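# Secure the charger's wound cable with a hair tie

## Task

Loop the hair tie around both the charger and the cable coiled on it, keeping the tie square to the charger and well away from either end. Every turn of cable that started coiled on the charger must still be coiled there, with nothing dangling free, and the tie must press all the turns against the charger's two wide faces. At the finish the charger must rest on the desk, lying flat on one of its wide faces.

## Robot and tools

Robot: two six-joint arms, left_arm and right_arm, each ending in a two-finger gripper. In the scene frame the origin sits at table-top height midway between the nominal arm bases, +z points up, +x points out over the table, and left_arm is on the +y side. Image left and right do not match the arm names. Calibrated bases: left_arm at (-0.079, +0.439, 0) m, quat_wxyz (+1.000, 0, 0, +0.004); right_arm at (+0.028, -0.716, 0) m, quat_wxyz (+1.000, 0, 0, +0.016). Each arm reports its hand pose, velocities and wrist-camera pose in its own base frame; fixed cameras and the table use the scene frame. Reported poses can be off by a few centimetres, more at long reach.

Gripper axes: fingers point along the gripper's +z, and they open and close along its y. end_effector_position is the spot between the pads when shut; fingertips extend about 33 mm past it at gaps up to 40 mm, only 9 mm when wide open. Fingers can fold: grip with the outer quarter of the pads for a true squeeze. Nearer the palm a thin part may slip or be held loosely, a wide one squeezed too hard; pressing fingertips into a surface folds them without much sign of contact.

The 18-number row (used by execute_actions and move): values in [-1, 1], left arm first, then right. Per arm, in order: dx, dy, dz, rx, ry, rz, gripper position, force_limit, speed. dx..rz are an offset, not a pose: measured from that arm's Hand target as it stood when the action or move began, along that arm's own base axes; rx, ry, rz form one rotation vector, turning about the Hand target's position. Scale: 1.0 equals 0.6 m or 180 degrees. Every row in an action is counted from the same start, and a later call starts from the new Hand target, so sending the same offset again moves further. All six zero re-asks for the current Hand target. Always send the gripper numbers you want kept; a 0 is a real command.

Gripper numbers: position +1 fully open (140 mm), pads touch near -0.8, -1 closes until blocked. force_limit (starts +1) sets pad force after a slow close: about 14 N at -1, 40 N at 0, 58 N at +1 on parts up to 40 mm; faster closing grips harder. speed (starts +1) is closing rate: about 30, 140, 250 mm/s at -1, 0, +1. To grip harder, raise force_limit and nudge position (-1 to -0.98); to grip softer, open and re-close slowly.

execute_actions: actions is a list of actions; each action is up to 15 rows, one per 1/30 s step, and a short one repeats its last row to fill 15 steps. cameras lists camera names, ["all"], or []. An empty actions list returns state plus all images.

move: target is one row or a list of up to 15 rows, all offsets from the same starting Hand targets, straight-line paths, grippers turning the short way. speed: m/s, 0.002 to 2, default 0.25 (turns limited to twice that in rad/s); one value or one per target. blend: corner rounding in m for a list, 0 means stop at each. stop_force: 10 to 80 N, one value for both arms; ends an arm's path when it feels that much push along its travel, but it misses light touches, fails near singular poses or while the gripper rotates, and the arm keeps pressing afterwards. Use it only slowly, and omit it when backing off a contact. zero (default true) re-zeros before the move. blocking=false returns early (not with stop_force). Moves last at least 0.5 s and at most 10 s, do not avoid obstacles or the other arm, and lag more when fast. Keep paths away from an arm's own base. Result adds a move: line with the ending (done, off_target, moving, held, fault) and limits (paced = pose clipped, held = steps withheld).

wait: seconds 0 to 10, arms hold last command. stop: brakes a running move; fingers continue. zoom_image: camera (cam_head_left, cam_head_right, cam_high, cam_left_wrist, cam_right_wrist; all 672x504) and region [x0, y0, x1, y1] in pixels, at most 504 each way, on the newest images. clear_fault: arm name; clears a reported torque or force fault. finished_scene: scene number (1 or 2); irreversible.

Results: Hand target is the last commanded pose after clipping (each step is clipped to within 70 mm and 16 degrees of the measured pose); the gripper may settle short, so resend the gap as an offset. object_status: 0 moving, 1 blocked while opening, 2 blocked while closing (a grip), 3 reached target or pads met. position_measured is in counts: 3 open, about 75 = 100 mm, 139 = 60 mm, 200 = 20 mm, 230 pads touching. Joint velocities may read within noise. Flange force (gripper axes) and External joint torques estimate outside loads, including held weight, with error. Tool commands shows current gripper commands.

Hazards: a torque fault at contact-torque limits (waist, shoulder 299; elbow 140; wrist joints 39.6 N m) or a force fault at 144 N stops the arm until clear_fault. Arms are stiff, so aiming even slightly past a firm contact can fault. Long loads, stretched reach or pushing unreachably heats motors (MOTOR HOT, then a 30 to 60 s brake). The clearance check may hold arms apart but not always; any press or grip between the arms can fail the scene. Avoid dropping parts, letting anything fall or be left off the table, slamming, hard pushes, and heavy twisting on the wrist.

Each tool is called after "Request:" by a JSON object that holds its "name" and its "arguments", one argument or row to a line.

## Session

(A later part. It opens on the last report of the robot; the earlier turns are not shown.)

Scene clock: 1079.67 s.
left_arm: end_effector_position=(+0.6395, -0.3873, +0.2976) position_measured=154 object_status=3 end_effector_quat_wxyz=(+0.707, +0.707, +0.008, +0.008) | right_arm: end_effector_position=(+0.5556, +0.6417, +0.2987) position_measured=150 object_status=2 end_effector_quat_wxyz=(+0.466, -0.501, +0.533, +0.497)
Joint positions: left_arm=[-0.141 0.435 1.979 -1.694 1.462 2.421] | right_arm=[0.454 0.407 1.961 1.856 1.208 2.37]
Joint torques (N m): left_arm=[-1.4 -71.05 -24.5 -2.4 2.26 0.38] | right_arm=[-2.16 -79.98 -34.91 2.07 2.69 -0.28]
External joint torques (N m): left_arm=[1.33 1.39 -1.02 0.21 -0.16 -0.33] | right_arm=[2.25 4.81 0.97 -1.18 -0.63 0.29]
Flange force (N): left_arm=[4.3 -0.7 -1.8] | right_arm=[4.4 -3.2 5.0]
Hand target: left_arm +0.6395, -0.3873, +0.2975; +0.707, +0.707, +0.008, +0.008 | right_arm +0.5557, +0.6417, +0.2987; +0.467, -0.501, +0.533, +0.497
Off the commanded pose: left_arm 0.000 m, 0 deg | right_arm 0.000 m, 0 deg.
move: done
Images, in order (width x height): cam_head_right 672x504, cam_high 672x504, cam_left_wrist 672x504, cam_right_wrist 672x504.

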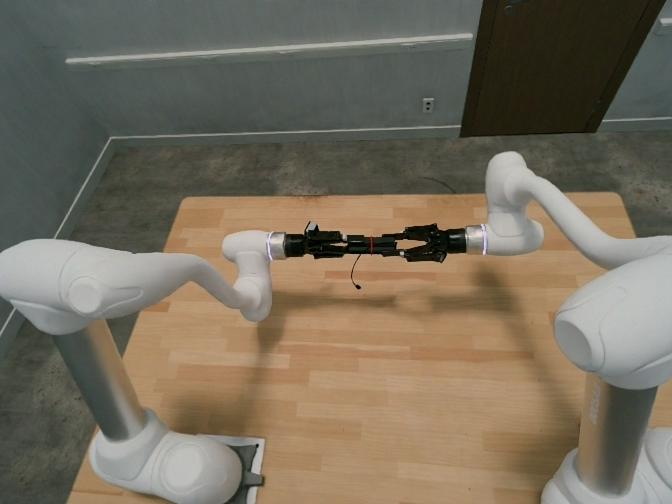

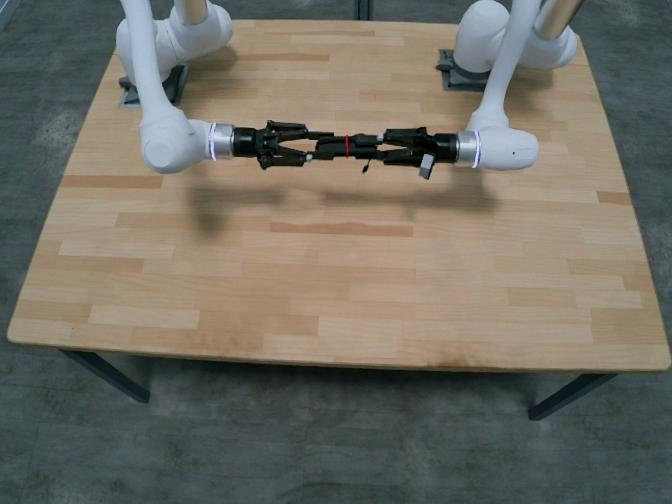

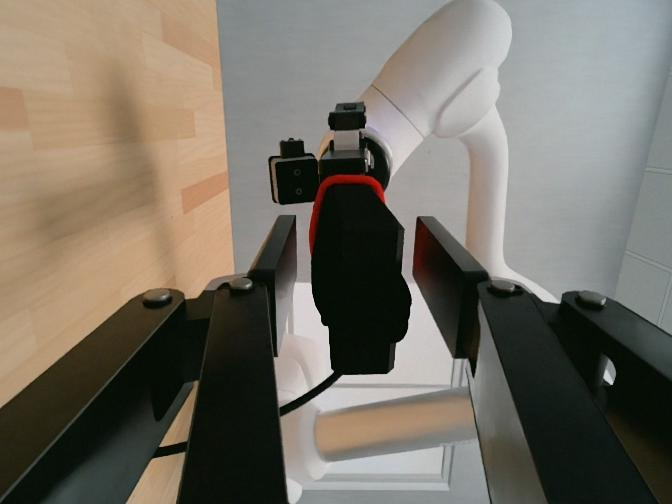

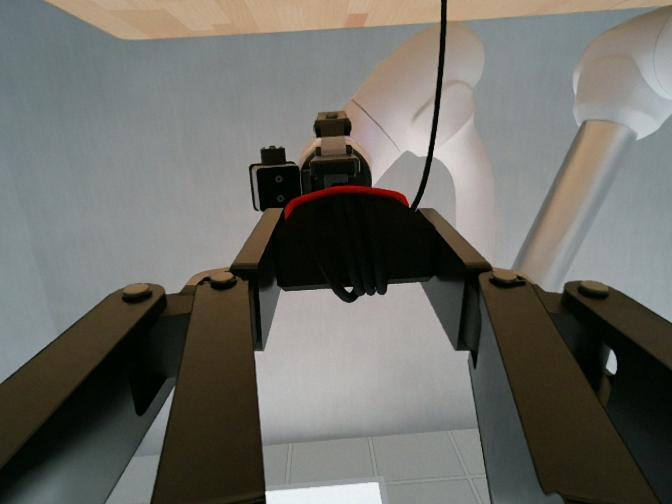

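Request:
{"name": "move", "arguments": {
  "target": [
    [0, 0.25, 0.0, 0, 0, 0, 0.0, -0.5, -1, 0, 0, 0, 0, 0, 0, -0.98, 0, -1],
    [0, 0.25, 0.315, 0.394, -0.3755, -0.3848, 0.0, -0.5, -1, 0, 0, 0, 0, 0, 0, -0.98, 0, -1],
    [-0.006, -0.05, 0.315, 0.394, -0.3755, -0.3848, 0.0, -0.5, -1, 0, 0, 0, 0, 0, 0, -0.98, 0, -1]
  ],
  "speed": 0.25,
  "blend": [0.05, 0.03, 0],
  "cameras": ["cam_left_wrist", "cam_right_wrist", "cam_high"]
}}

Request:
{"name": "zoom_image", "arguments": {
  "camera": "cam_left_wrist",
  "region": [240, 0, 480, 280]
}}

Request:
{"name": "zoom_image", "arguments": {
  "camera": "cam_right_wrist",
  "region": [240, 150, 480, 330]
}}

Scene clock: 1093.30 s.
left_arm: end_effector_position=(+0.6359, -0.4172, +0.4866) position_measured=129 object_status=3 end_effector_quat_wxyz=(+0.000, +0.716, -0.699, +0.000) | right_arm: end_effector_position=(+0.5557, +0.6417, +0.2987) position_measured=150 object_status=2 end_effector_quat_wxyz=(+0.467, -0.501, +0.533, +0.497)
Joint positions: left_arm=[-0.626 0.34 1.083 0 1.719 2.492] | right_arm=[0.454 0.407 1.961 1.856 1.208 2.37]
Joint torques (N m): left_arm=[-1.03 -78.12 -40.92 4.19 0.2 0.28] | right_arm=[-2.13 -80.11 -35.01 2.04 2.66 -0.27]
External joint torques (N m): left_arm=[1.1 0.8 -1.21 0.1 -0.24 -0.29] | right_arm=[2.21 4.69 1.08 -1.15 -0.59 0.27]
Flange force (N): left_arm=[1.6 -4.2 -2.4] | right_arm=[4.4 -2.9 4.7]
Hand target: left_arm +0.6359, -0.4173, +0.4865; +0.000, +0.716, -0.699, +0.000 | right_arm +0.5557, +0.6417, +0.2987; +0.467, -0.501, +0.533, +0.497
Off the commanded pose: left_arm 0.000 m, 0 deg | right_arm 0.000 m, 0 deg.
move: done
Images, in order (width x height): cam_high 672x504, cam_left_wrist 672x504, cam_right_wrist 672x504.

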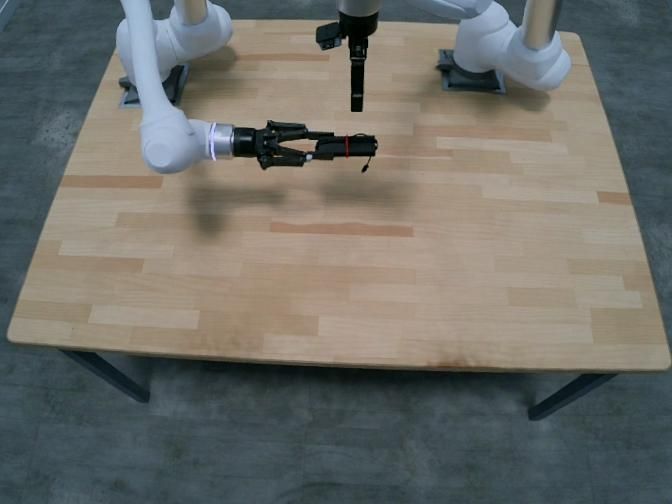

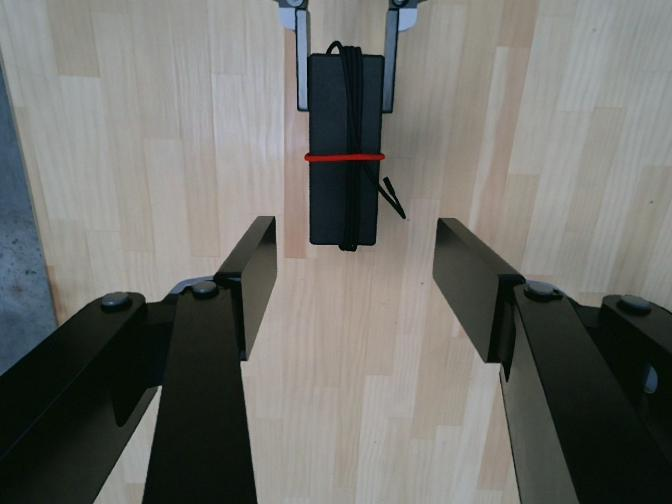

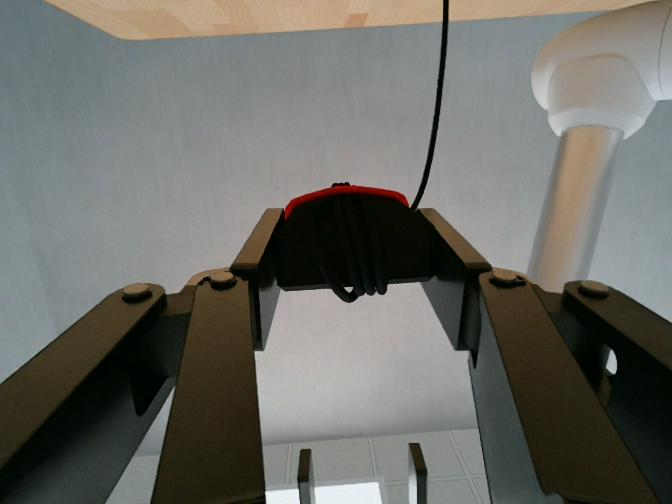

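Scaled by 1.800.

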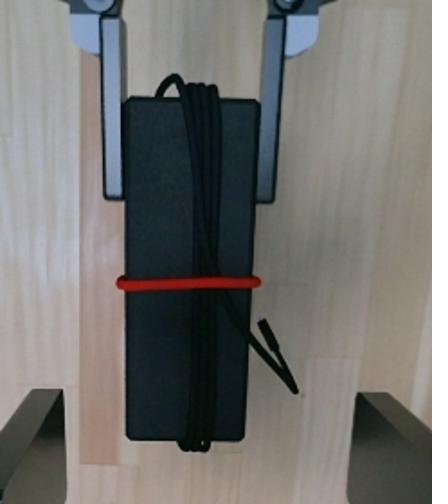

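Scaled by 2.100.

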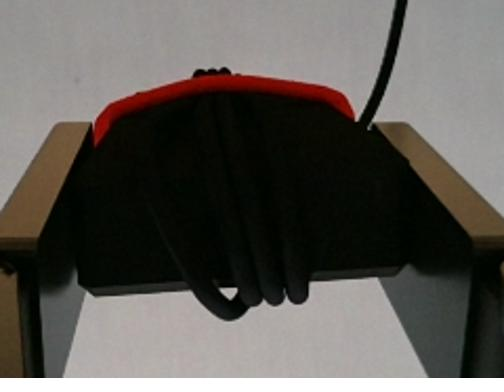

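Request:
{"name": "move", "arguments": {
  "target": [
    [-0.084, 0.0472, -0.05, 0, 0, 0.492, -0.2, -0.5, -1, 0, 0, 0, 0, 0, 0, -0.98, 0, -1]
  ],
  "speed": 0.2,
  "cameras": ["cam_left_wrist", "cam_high"]
}}

Request:
{"name": "zoom_image", "arguments": {
  "camera": "cam_left_wrist",
  "region": [240, 100, 480, 350]
}}

Scene clock: 1130.03 s.
left_arm: end_effector_position=(+0.5855, -0.3890, +0.4565) position_measured=154 object_status=3 end_effector_quat_wxyz=(+0.000, +1.000, -0.001, +0.000) | right_arm: end_effector_position=(+0.5557, +0.6417, +0.2987) position_measured=150 object_status=2 end_effector_quat_wxyz=(+0.467, -0.501, +0.533, +0.497)
Joint positions: left_arm=[-0.635 0.235 1.276 -0.001 1.631 0.937] | right_arm=[0.454 0.407 1.961 1.856 1.208 2.37]
Joint torques (N m): left_arm=[-1.48 -68.55 -40.91 4.32 0.21 0.37] | right_arm=[-2.06 -80.07 -34.9 2.01 2.68 -0.32]
External joint torques (N m): left_arm=[1.41 1.42 -1.65 0.08 -0.26 -0.37] | right_arm=[2.28 4.31 0.92 -1.13 -0.6 0.32]
Flange force (N): left_arm=[5.7 2.0 -2.8] | right_arm=[3.8 -2.7 4.7]
Hand target: left_arm +0.5855, -0.3889, +0.4565; +0.000, +1.000, -0.001, +0.000 | right_arm +0.5557, +0.6417, +0.2987; +0.467, -0.501, +0.533, +0.497
Off the commanded pose: left_arm 0.000 m, 0 deg | right_arm 0.000 m, 0 deg.
move: done
Images, in order (width x height): cam_high 672x504, cam_left_wrist 672x504.

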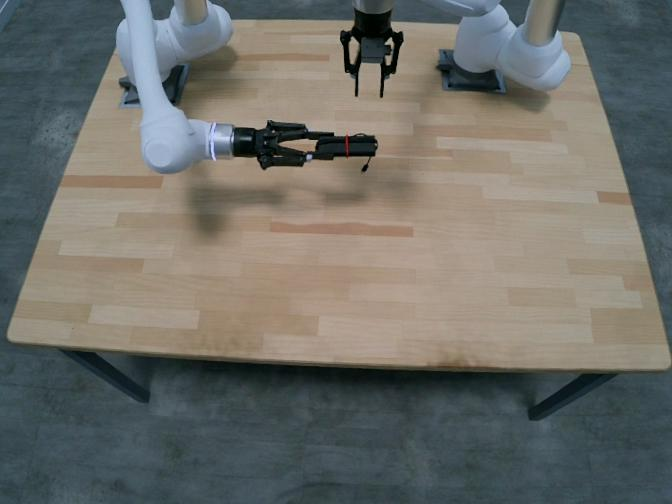

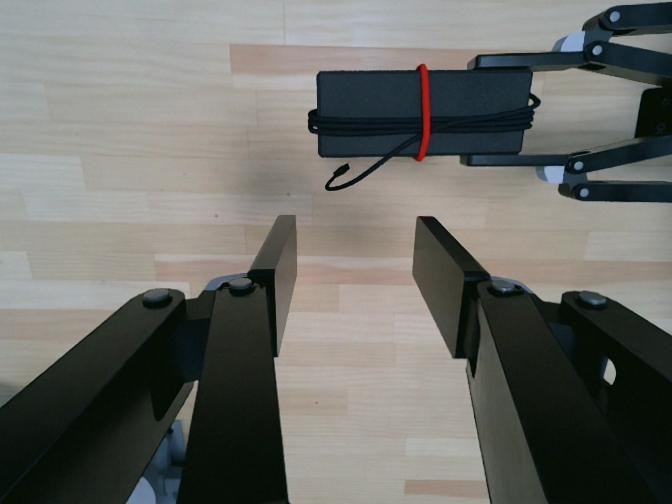

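Scaled by 2.016.

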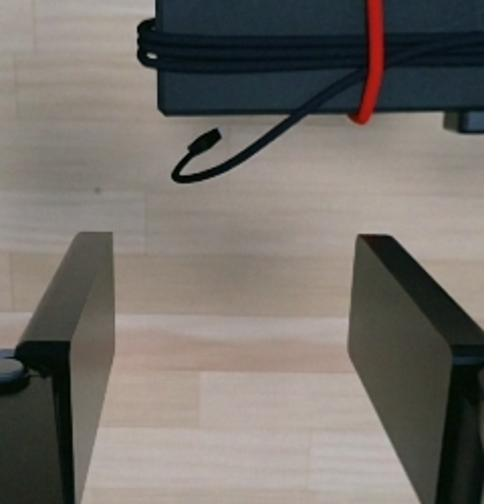

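Request:
{"name": "move", "arguments": {
  "target": [
    [-0.0083, 0.0083, 0, 0, 0, 0, -0.2, -0.5, -1, 0, 0, 0, 0, 0, 0, -0.98, 0, -1],
    [-0.0083, 0.0083, -0.26, 0, 0, 0, -0.2, -0.5, -1, 0, 0, 0, 0, 0, 0, -0.98, 0, -1]
  ],
  "speed": 0.1,
  "cameras": ["cam_left_wrist", "cam_high"]
}}

Request:
{"name": "zoom_image", "arguments": {
  "camera": "cam_left_wrist",
  "region": [240, 100, 480, 350]
}}

Scene clock: 1143.93 s.
left_arm: end_effector_position=(+0.5806, -0.3840, +0.3006) position_measured=154 object_status=3 end_effector_quat_wxyz=(+0.000, +1.000, -0.001, +0.000) | right_arm: end_effector_position=(+0.5557, +0.6417, +0.2987) position_measured=150 object_status=2 end_effector_quat_wxyz=(+0.467, -0.501, +0.533, +0.497)
Joint positions: left_arm=[-0.634 0.243 1.546 -0.001 1.352 0.938] | right_arm=[0.454 0.407 1.961 1.856 1.208 2.37]
Joint torques (N m): left_arm=[-1.34 -67.97 -39.82 4.17 0.16 0.3] | right_arm=[-2.09 -79.97 -34.9 2.03 2.65 -0.29]
External joint torques (N m): left_arm=[1.35 1.41 -1.64 0.12 -0.2 -0.3] | right_arm=[2.24 4.34 0.94 -1.15 -0.57 0.29]
Flange force (N): left_arm=[5.4 1.8 -1.4] | right_arm=[3.9 -2.7 4.6]
Hand target: left_arm +0.5805, -0.3840, +0.3005; +0.000, +1.000, -0.001, +0.000 | right_arm +0.5557, +0.6417, +0.2987; +0.467, -0.501, +0.533, +0.497
Off the commanded pose: left_arm 0.000 m, 0 deg | right_arm 0.000 m, 0 deg.
move: done
Images, in order (width x height): cam_high 672x504, cam_left_wrist 672x504.

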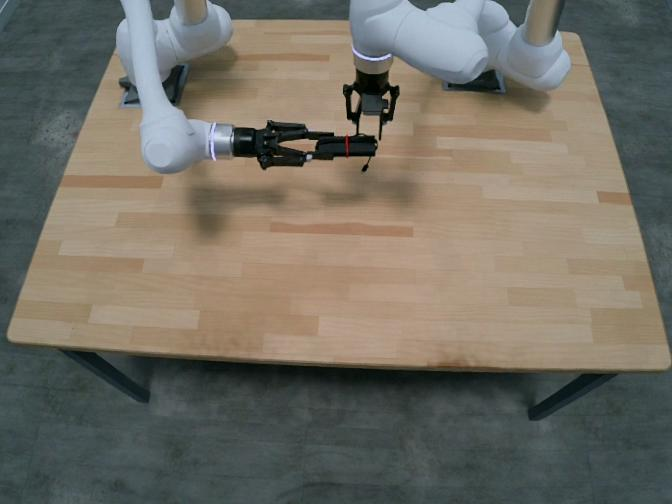

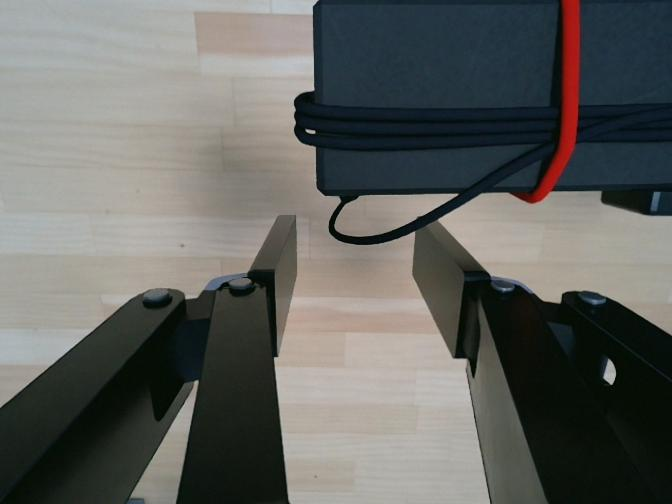

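Scaled by 2.016.

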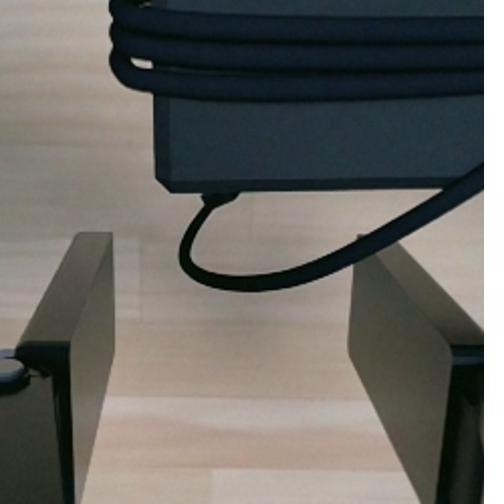

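Request:
{"name": "move", "arguments": {
  "target": [
    [0.003, 0.006, -0.06, 0, 0, 0, -0.2, -0.5, -1, 0, 0, 0, 0, 0, 0, -0.98, 0, -1],
    [0.003, 0.006, -0.06, 0, 0, 0, -1, -0.5, -1, 0, 0, 0, 0, 0, 0, -0.98, 0, -1]
  ],
  "speed": 0.06
}}

Request:
{"name": "wait", "arguments": {
  "seconds": 0.7,
  "cameras": ["cam_left_wrist", "cam_high", "cam_head_right"]
}}

Request:
{"name": "zoom_image", "arguments": {
  "camera": "cam_left_wrist",
  "region": [240, 100, 480, 350]
}}

Request:
{"name": "zoom_image", "arguments": {
  "camera": "cam_head_right",
  "region": [310, 190, 430, 310]
}}

Scene clock: 1161.77 s.
left_arm: end_effector_position=(+0.5823, -0.3804, +0.2645) position_measured=225 object_status=0 end_effector_quat_wxyz=(+0.000, +1.000, -0.001, +0.000) | right_arm: end_effector_position=(+0.5557, +0.6417, +0.2987) position_measured=150 object_status=2 end_effector_quat_wxyz=(+0.467, -0.501, +0.533, +0.497)
Joint positions: left_arm=[-0.628 0.257 1.595 -0.001 1.29 0.944] | right_arm=[0.454 0.407 1.961 1.856 1.208 2.37]
Joint torques (N m): left_arm=[-1.34 -69.13 -39.07 4.18 0.25 0.32] | right_arm=[-1.88 -80.17 -35.02 2.03 2.71 -0.32]
External joint torques (N m): left_arm=[1.12 1.86 -1.72 0.02 -0.3 -0.32] | right_arm=[1.91 4.23 0.88 -1.13 -0.63 0.32]
Flange force (N): left_arm=[5.9 2.5 -0.9] | right_arm=[3.7 -2.9 4.2]
Hand target: left_arm +0.5823, -0.3804, +0.2645; +0.000, +1.000, -0.001, +0.000 | right_arm +0.5557, +0.6417, +0.2987; +0.467, -0.501, +0.533, +0.497
Off the commanded pose: left_arm 0.000 m, 0 deg | right_arm 0.000 m, 0 deg.
move: done

Scene clock: 1162.47 s.
left_arm: end_effector_position=(+0.5823, -0.3804, +0.2645) position_measured=225 object_status=2 end_effector_quat_wxyz=(+0.000, +1.000, -0.001, +0.000) | right_arm: end_effector_position=(+0.5557, +0.6417, +0.2987) position_measured=150 object_status=2 end_effector_quat_wxyz=(+0.467, -0.501, +0.533, +0.497)
Joint positions: left_arm=[-0.628 0.257 1.595 -0.001 1.29 0.944] | right_arm=[0.454 0.407 1.961 1.856 1.208 2.37]
Joint torques (N m): left_arm=[-1.15 -68.93 -39.2 4.19 0.23 0.29] | right_arm=[-2.16 -80.06 -34.89 2.05 2.67 -0.29]
External joint torques (N m): left_arm=[1.3 1.41 -1.63 0.02 -0.28 -0.29] | right_arm=[2.09 5.08 1.08 -1.17 -0.62 0.3]
Flange force (N): left_arm=[5.3 1.7 -1.0] | right_arm=[4.8 -3.4 4.8]
Hand target: left_arm +0.5823, -0.3804, +0.2645; +0.000, +1.000, -0.001, +0.000 | right_arm +0.5557, +0.6417, +0.2987; +0.467, -0.501, +0.533, +0.497
Tool commands: left_gripper/position=-1.0 left_gripper/force_limit=-0.5 left_gripper/speed=-1.0 right_gripper/position=-0.98 right_gripper/force_limit=+0.0 right_gripper/speed=-1.0
Off the commanded pose: left_arm 0.000 m, 0 deg | right_arm 0.000 m, 0 deg.
wait: 0.70 s; at rest by 0.17 s
Images, in order (width x height): cam_head_right 672x504, cam_high 672x504, cam_left_wrist 672x504.

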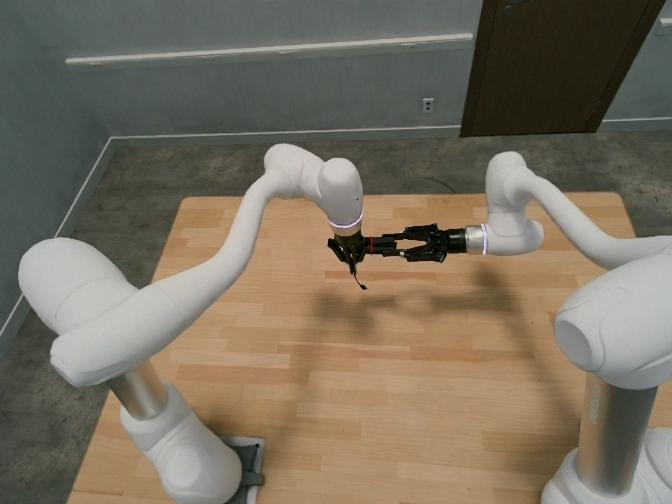

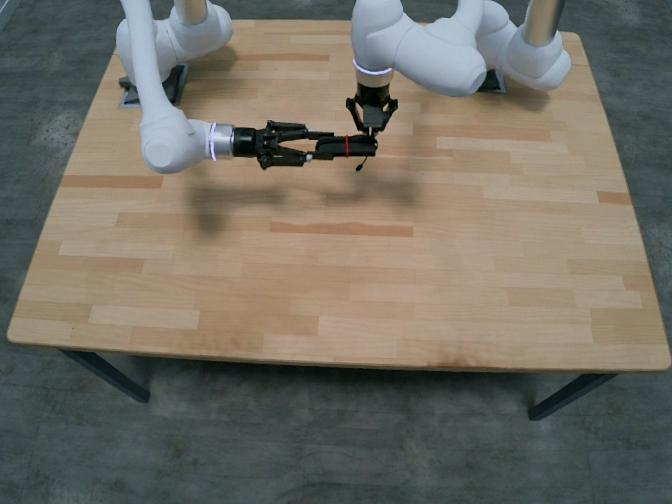

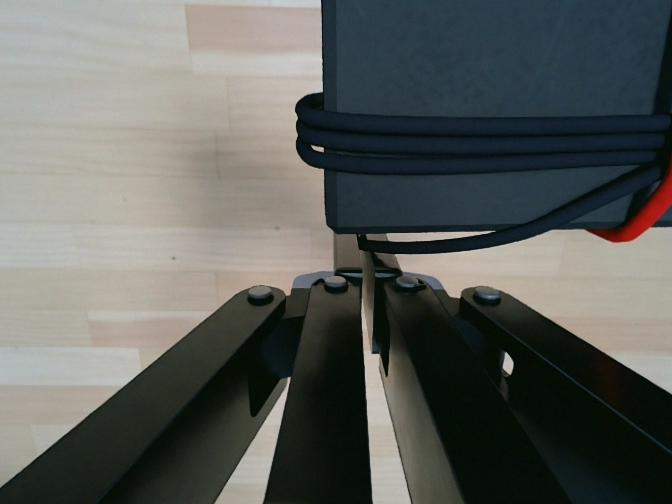

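Scaled by 2.016.

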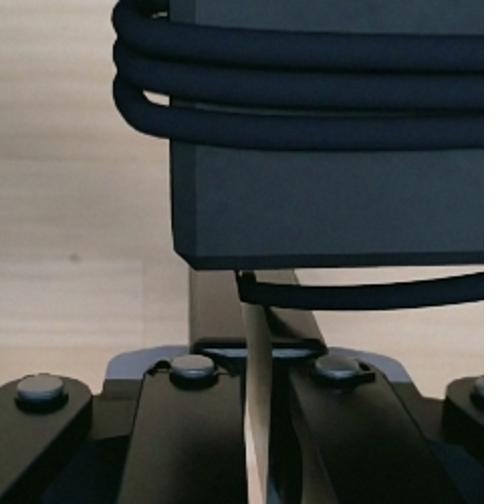

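Scaled by 4.200.

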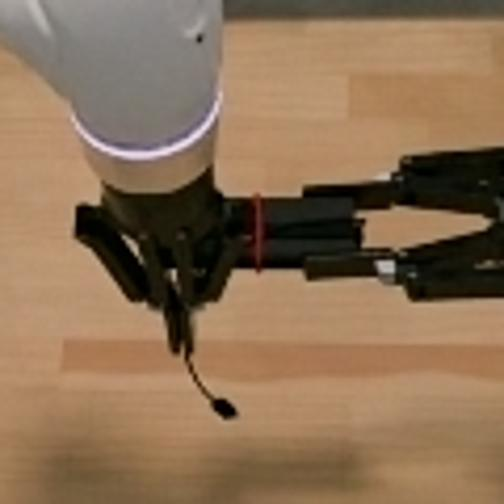

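Request:
{"name": "move", "arguments": {
  "target": [
    [0, 0.0173, 0.0933, 0, 0, 0, -1, -0.5, -1, 0, 0, 0, 0, 0, 0, -0.98, 0, -1],
    [0.0137, 0.0507, 0.0933, 0, 0, 0, -1, -0.5, -1, 0, 0, 0, 0, 0, 0, -0.98, 0, -1],
    [0.0803, 0.054, 0.0933, 0, 0, 0, -1, -0.5, -1, 0, 0, 0, 0, 0, 0, -0.98, 0, -1]
  ],
  "speed": 0.05,
  "cameras": ["all"]
}}

Request:
{"name": "zoom_image", "arguments": {
  "camera": "cam_left_wrist",
  "region": [200, 100, 500, 350]
}}

Request:
{"name": "zoom_image", "arguments": {
  "camera": "cam_high",
  "region": [300, 100, 400, 200]
}}

Request:
{"name": "zoom_image", "arguments": {
  "camera": "cam_right_wrist",
  "region": [240, 150, 480, 330]
}}

Request:
{"name": "zoom_image", "arguments": {
  "camera": "cam_head_right",
  "region": [310, 190, 430, 310]
}}

Scene clock: 1181.63 s.
left_arm: end_effector_position=(+0.6305, -0.3480, +0.3205) position_measured=225 object_status=2 end_effector_quat_wxyz=(+0.000, +1.000, -0.001, +0.000) | right_arm: end_effector_position=(+0.5557, +0.6417, +0.2987) position_measured=150 object_status=2 end_effector_quat_wxyz=(+0.467, -0.501, +0.533, +0.497)
Joint positions: left_arm=[-0.552 0.276 1.468 0 1.398 1.02] | right_arm=[0.454 0.407 1.961 1.856 1.208 2.37]
Joint torques (N m): left_arm=[0.09 -72.49 -40.12 5.02 0.51 0.26] | right_arm=[-3.22 -79.76 -33.86 1.74 2.46 -0.29]
External joint torques (N m): left_arm=[-0.02 2.23 -1.71 -0.71 -0.56 -0.26] | right_arm=[3.42 4.34 -0.11 -0.87 -0.39 0.29]
Flange force (N): left_arm=[5.8 3.6 -0.9] | right_arm=[3.3 -3.5 7.4]
Hand target: left_arm +0.6305, -0.3480, +0.3205; +0.000, +1.000, -0.001, +0.000 | right_arm +0.5557, +0.6417, +0.2987; +0.467, -0.501, +0.533, +0.497
Off the commanded pose: left_arm 0.000 m, 0 deg | right_arm 0.000 m, 0 deg.
move: done

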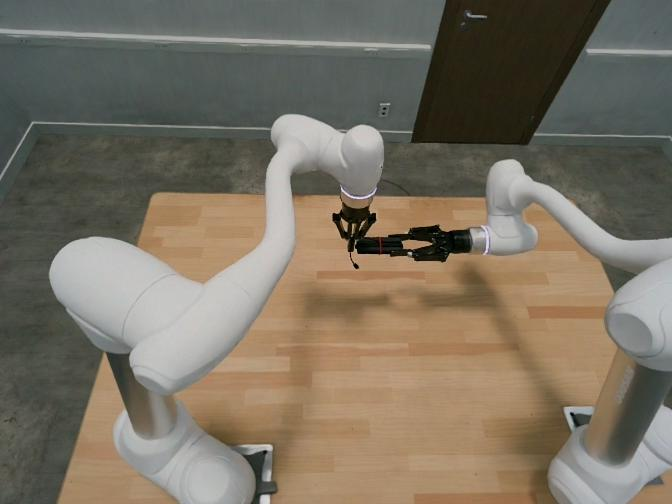

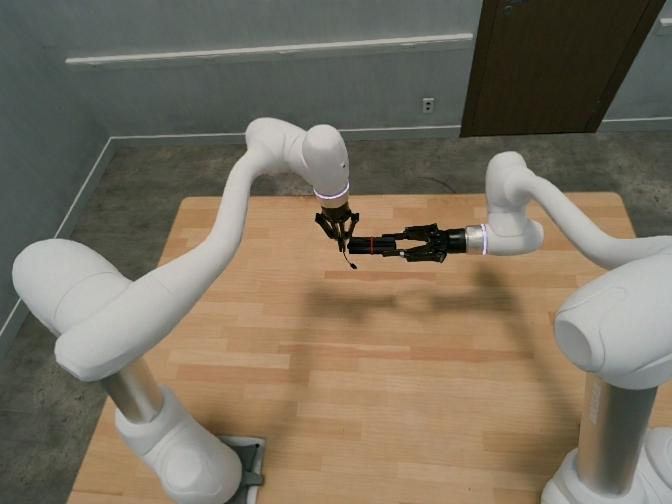

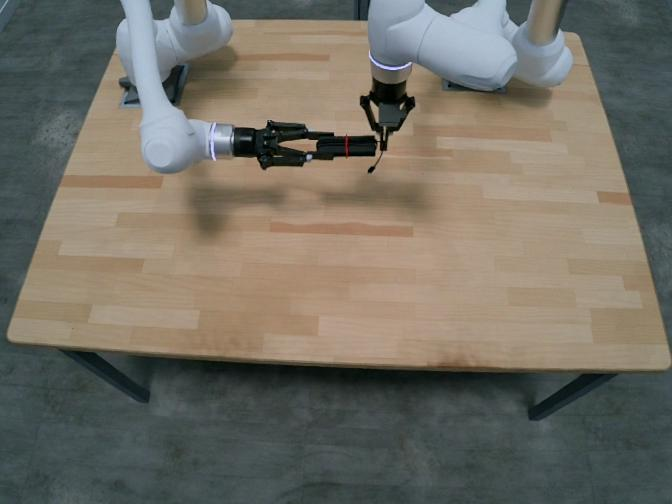

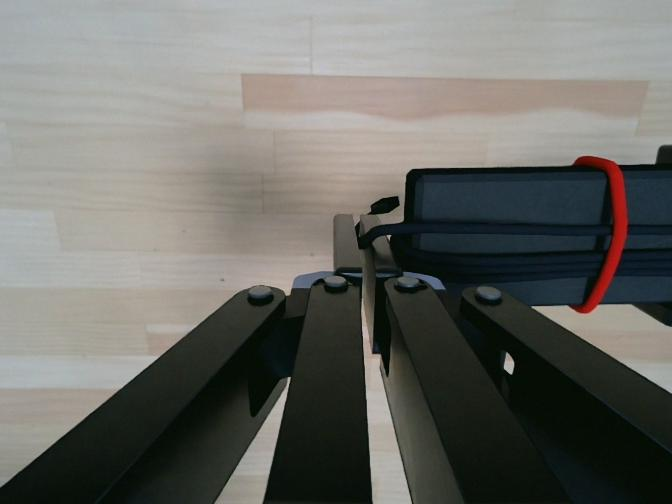

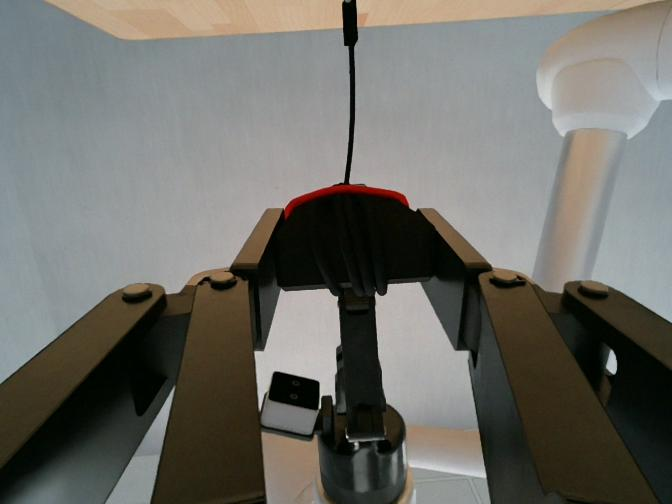

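Scaled by 1.680.

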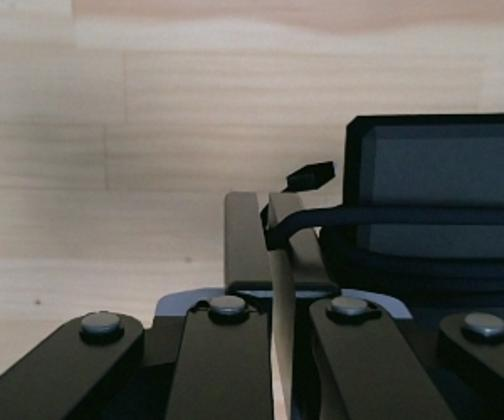

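Scaled by 5.040.

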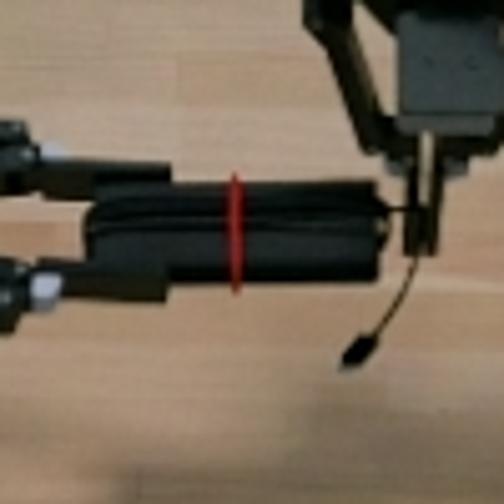

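Scaled by 2.100.

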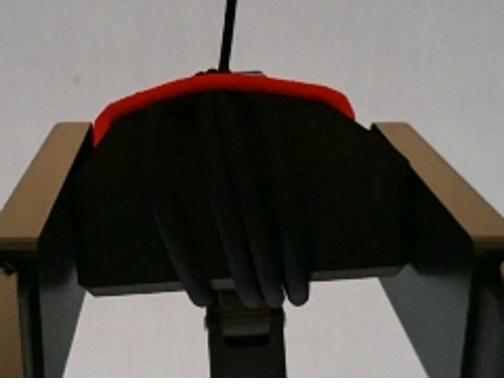

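Scaled by 4.200.

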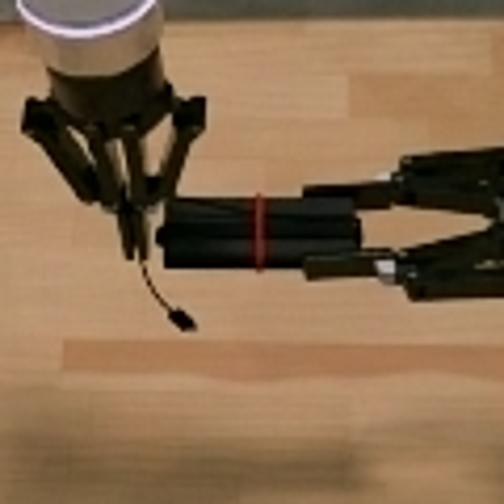

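Request:
{"name": "move", "arguments": {
  "target": [
    [0, 0, 0, 0, 0, 0, -0.68, -0.5, -1, 0, 0, 0, 0, 0, 0, -0.98, 0, -1],
    [-0.1, 0.003, 0, 0, 0, 0, -0.68, -0.5, -1, 0, 0, 0, 0, 0, 0, -0.98, 0, -1]
  ],
  "speed": 0.04,
  "cameras": ["cam_left_wrist", "cam_high"]
}}

Request:
{"name": "zoom_image", "arguments": {
  "camera": "cam_left_wrist",
  "region": [200, 0, 500, 300]
}}

Request:
{"name": "zoom_image", "arguments": {
  "camera": "cam_high",
  "region": [300, 100, 400, 200]
}}

Scene clock: 1196.80 s.
left_arm: end_effector_position=(+0.5705, -0.3462, +0.3205) position_measured=214 object_status=3 end_effector_quat_wxyz=(+0.000, +1.000, -0.001, +0.000) | right_arm: end_effector_position=(+0.5557, +0.6417, +0.2987) position_measured=150 object_status=2 end_effector_quat_wxyz=(+0.467, -0.501, +0.533, +0.497)
Joint positions: left_arm=[-0.597 0.192 1.574 -0.001 1.376 0.975] | right_arm=[0.454 0.407 1.961 1.856 1.208 2.37]
Joint torques (N m): left_arm=[-0.96 -63.38 -40.31 4.2 0.17 0.3] | right_arm=[-2.2 -80.21 -34.99 2.02 2.66 -0.29]
External joint torques (N m): left_arm=[0.97 1.8 -1.37 0.1 -0.22 -0.3] | right_arm=[2.5 4.52 1.1 -1.15 -0.58 0.3]
Flange force (N): left_arm=[5.2 2.0 -1.0] | right_arm=[4.2 -2.5 5.0]
Hand target: left_arm +0.5705, -0.3462, +0.3205; +0.000, +1.000, -0.001, +0.000 | right_arm +0.5557, +0.6417, +0.2987; +0.467, -0.501, +0.533, +0.497
Off the commanded pose: left_arm 0.000 m, 0 deg | right_arm 0.000 m, 0 deg.
move: done
Images, in order (width x height): cam_high 672x504, cam_left_wrist 672x504.

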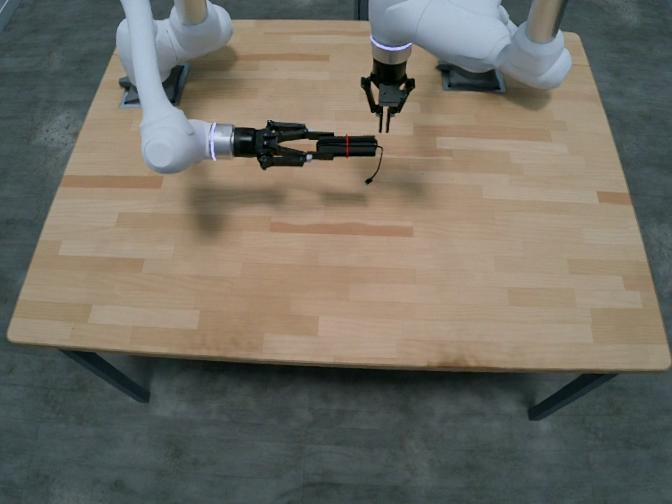

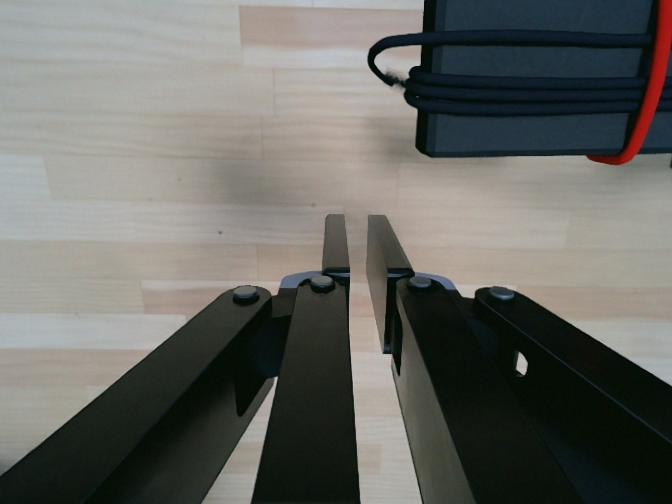

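Scaled by 1.680.

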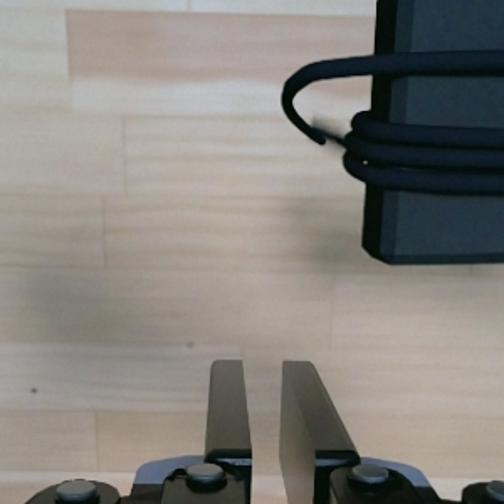

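Scaled by 5.040.

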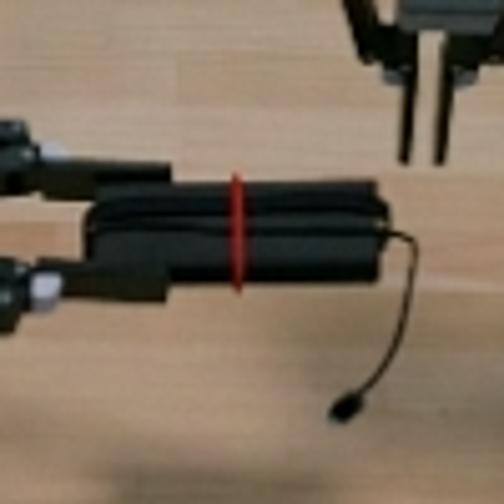

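Request:
{"name": "move", "arguments": {
  "target": [
    [0, 0.02, 0.15, 0, 0, 0, 0.19, 0, 0, 0, 0, 0, 0, 0, 0, -0.98, 0, -1],
    [0.1092, -0.0825, 0.15, 0, 0, -0.492, 0.19, 0, 0, 0, 0, 0, 0, 0, 0, -0.98, 0, -1]
  ],
  "speed": 0.2,
  "cameras": ["cam_left_wrist", "cam_high", "cam_right_wrist"]
}}

Request:
{"name": "zoom_image", "arguments": {
  "camera": "cam_left_wrist",
  "region": [220, 0, 500, 350]
}}

Request:
{"name": "zoom_image", "arguments": {
  "camera": "cam_right_wrist",
  "region": [240, 150, 480, 330]
}}

Scene clock: 1214.17 s.
left_arm: end_effector_position=(+0.6361, -0.3956, +0.4105) position_measured=105 object_status=3 end_effector_quat_wxyz=(+0.000, +0.716, -0.699, +0.000) | right_arm: end_effector_position=(+0.5557, +0.6417, +0.2987) position_measured=150 object_status=2 end_effector_quat_wxyz=(+0.467, -0.501, +0.533, +0.497)
Joint positions: left_arm=[-0.603 0.311 1.26 0 1.572 2.515] | right_arm=[0.454 0.407 1.961 1.856 1.208 2.37]
Joint torques (N m): left_arm=[-1.36 -76.13 -40.9 4.22 0.2 0.24] | right_arm=[-2.01 -80.27 -34.94 2.05 2.7 -0.29]
External joint torques (N m): left_arm=[1.56 1.93 -1.47 0.09 -0.24 -0.24] | right_arm=[2.11 4.6 0.87 -1.16 -0.63 0.29]
Flange force (N): left_arm=[2.1 -6.4 -2.2] | right_arm=[4.1 -3.2 4.7]
Hand target: left_arm +0.6360, -0.3957, +0.4105; +0.000, +0.716, -0.699, +0.000 | right_arm +0.5557, +0.6417, +0.2987; +0.467, -0.501, +0.533, +0.497
Off the commanded pose: left_arm 0.000 m, 0 deg | right_arm 0.000 m, 0 deg.
move: done
Images, in order (width x height): cam_high 672x504, cam_left_wrist 672x504, cam_right_wrist 672x504.

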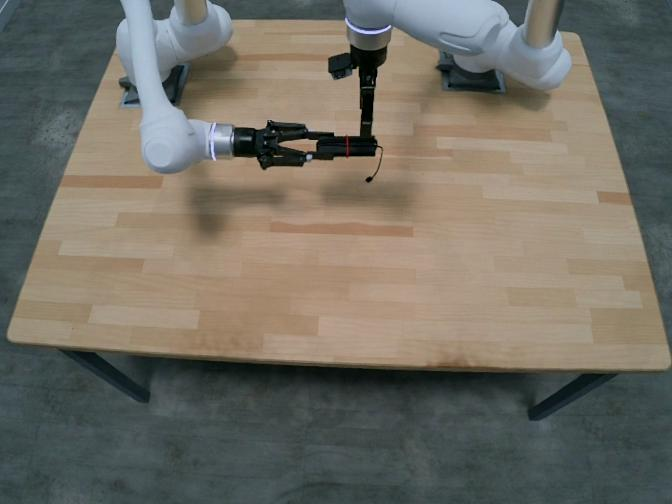

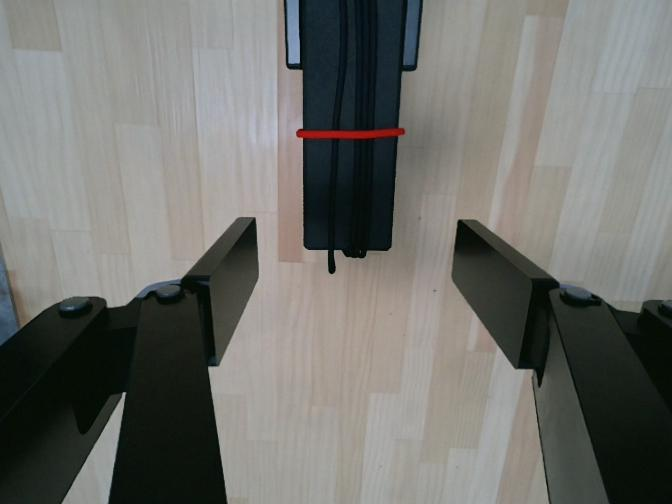

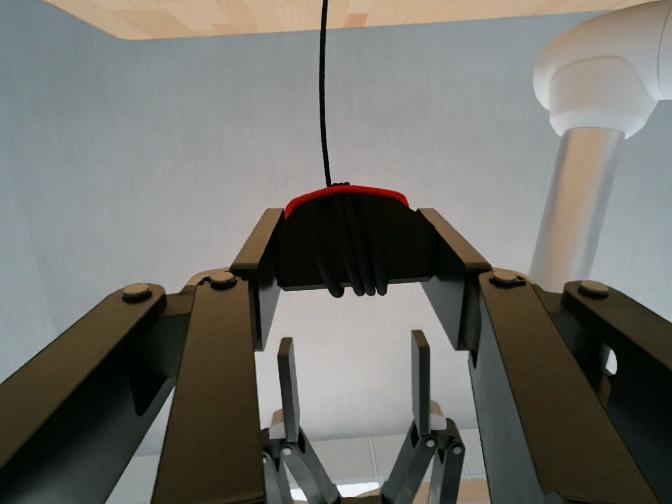

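Scaled by 1.440.

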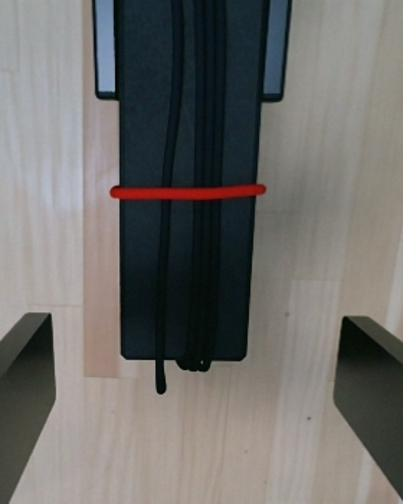

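Scaled by 2.100.

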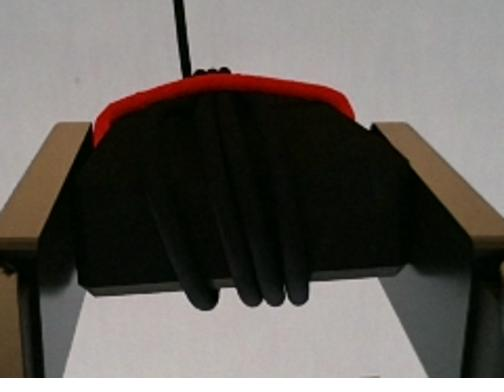

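Request:
{"name": "move", "arguments": {
  "target": [
    [0, 0, -0.1467, 0, 0, 0, 0.19, 0, 0, 0, 0, 0, 0, 0, 0, -0.98, 0, -1],
    [0, 0, -0.1467, 0, 0, 0, -1, 0, -1, 0, 0, 0, 0, 0, 0, -0.98, 0, -1]
  ],
  "speed": 0.06
}}

Request:
{"name": "wait", "arguments": {
  "seconds": 0.8,
  "cameras": ["cam_left_wrist", "cam_right_wrist", "cam_high"]
}}

Request:
{"name": "zoom_image", "arguments": {
  "camera": "cam_left_wrist",
  "region": [200, 0, 520, 370]
}}

Request:
{"name": "zoom_image", "arguments": {
  "camera": "cam_right_wrist",
  "region": [240, 150, 480, 360]
}}

Scene clock: 1222.30 s.
left_arm: end_effector_position=(+0.6360, -0.3957, +0.3225) position_measured=151 object_status=0 end_effector_quat_wxyz=(+0.000, +0.716, -0.699, +0.000) | right_arm: end_effector_position=(+0.5556, +0.6417, +0.2987) position_measured=150 object_status=2 end_effector_quat_wxyz=(+0.467, -0.501, +0.533, +0.497)
Joint positions: left_arm=[-0.603 0.322 1.403 0 1.417 2.515] | right_arm=[0.454 0.407 1.961 1.856 1.208 2.37]
Joint torques (N m): left_arm=[-4 -76.16 -39.41 2.81 0.78 0.21] | right_arm=[-3.47 -80.18 -37.12 3.42 1.82 -0.28]
External joint torques (N m): left_arm=[3.91 0.95 -2.62 1.47 -0.81 -0.21] | right_arm=[3.26 4.87 3.19 -2.51 0.24 0.29]
Flange force (N): left_arm=[-0.3 -8.6 -2.2] | right_arm=[5.6 0.0 2.1]
Hand target: left_arm +0.6360, -0.3957, +0.3225; +0.000, +0.716, -0.699, +0.000 | right_arm +0.5557, +0.6417, +0.2987; +0.467, -0.501, +0.533, +0.497
Off the commanded pose: left_arm 0.000 m, 0 deg | right_arm 0.000 m, 0 deg.
move: done

Scene clock: 1223.10 s.
left_arm: end_effector_position=(+0.6360, -0.3957, +0.3225) position_measured=151 object_status=2 end_effector_quat_wxyz=(+0.000, +0.716, -0.699, +0.000) | right_arm: end_effector_position=(+0.5556, +0.6417, +0.2987) position_measured=150 object_status=2 end_effector_quat_wxyz=(+0.467, -0.501, +0.533, +0.497)
Joint positions: left_arm=[-0.603 0.322 1.403 0 1.417 2.515] | right_arm=[0.454 0.407 1.961 1.856 1.208 2.37]
Joint torques (N m): left_arm=[-4.01 -76.18 -39.49 2.84 0.77 0.24] | right_arm=[-3.33 -80.12 -37.03 3.43 1.79 -0.29]
External joint torques (N m): left_arm=[3.87 1.47 -2.39 1.41 -0.81 -0.24] | right_arm=[3.26 4.73 2.99 -2.53 0.27 0.29]
Flange force (N): left_arm=[0.0 -8.8 -1.8] | right_arm=[5.3 -0.3 2.2]
Hand target: left_arm +0.6360, -0.3957, +0.3225; +0.000, +0.716, -0.699, +0.000 | right_arm +0.5557, +0.6417, +0.2987; +0.467, -0.501, +0.533, +0.497
Tool commands: left_gripper/position=-1.0 left_gripper/force_limit=+0.0 left_gripper/speed=-1.0 right_gripper/position=-0.98 right_gripper/force_limit=+0.0 right_gripper/speed=-1.0
Off the commanded pose: left_arm 0.000 m, 0 deg | right_arm 0.000 m, 0 deg.
wait: 0.80 s; at rest by 0.17 s
Images, in order (width x height): cam_high 672x504, cam_left_wrist 672x504, cam_right_wrist 672x504.

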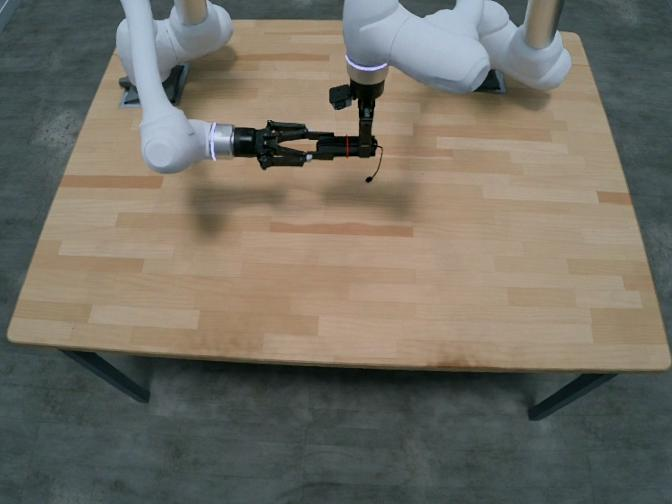

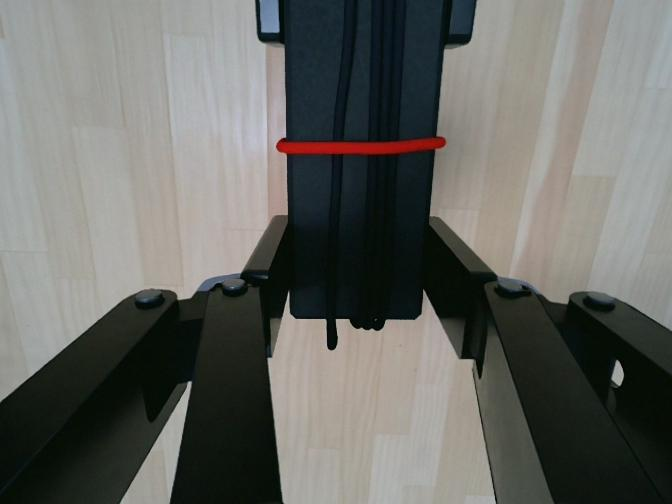

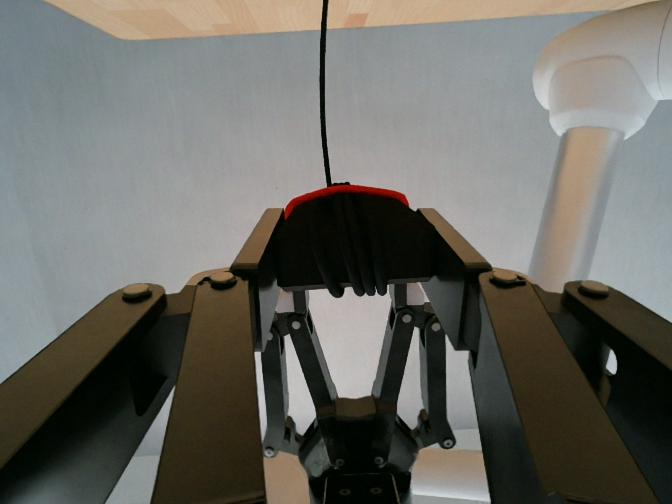

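Scaled by 1.362.

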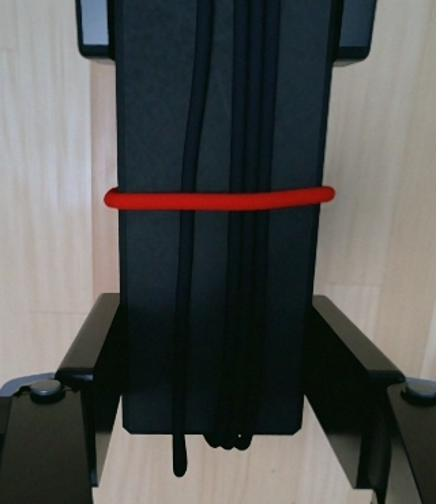

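Scaled by 2.100.

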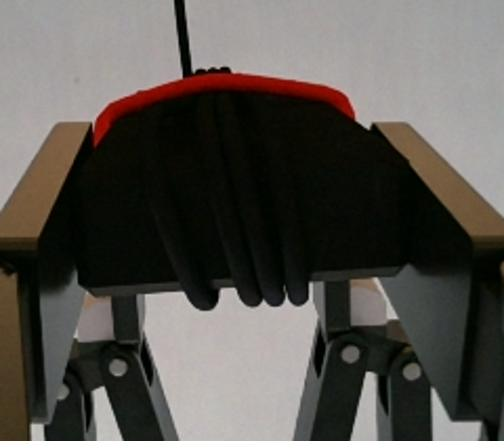

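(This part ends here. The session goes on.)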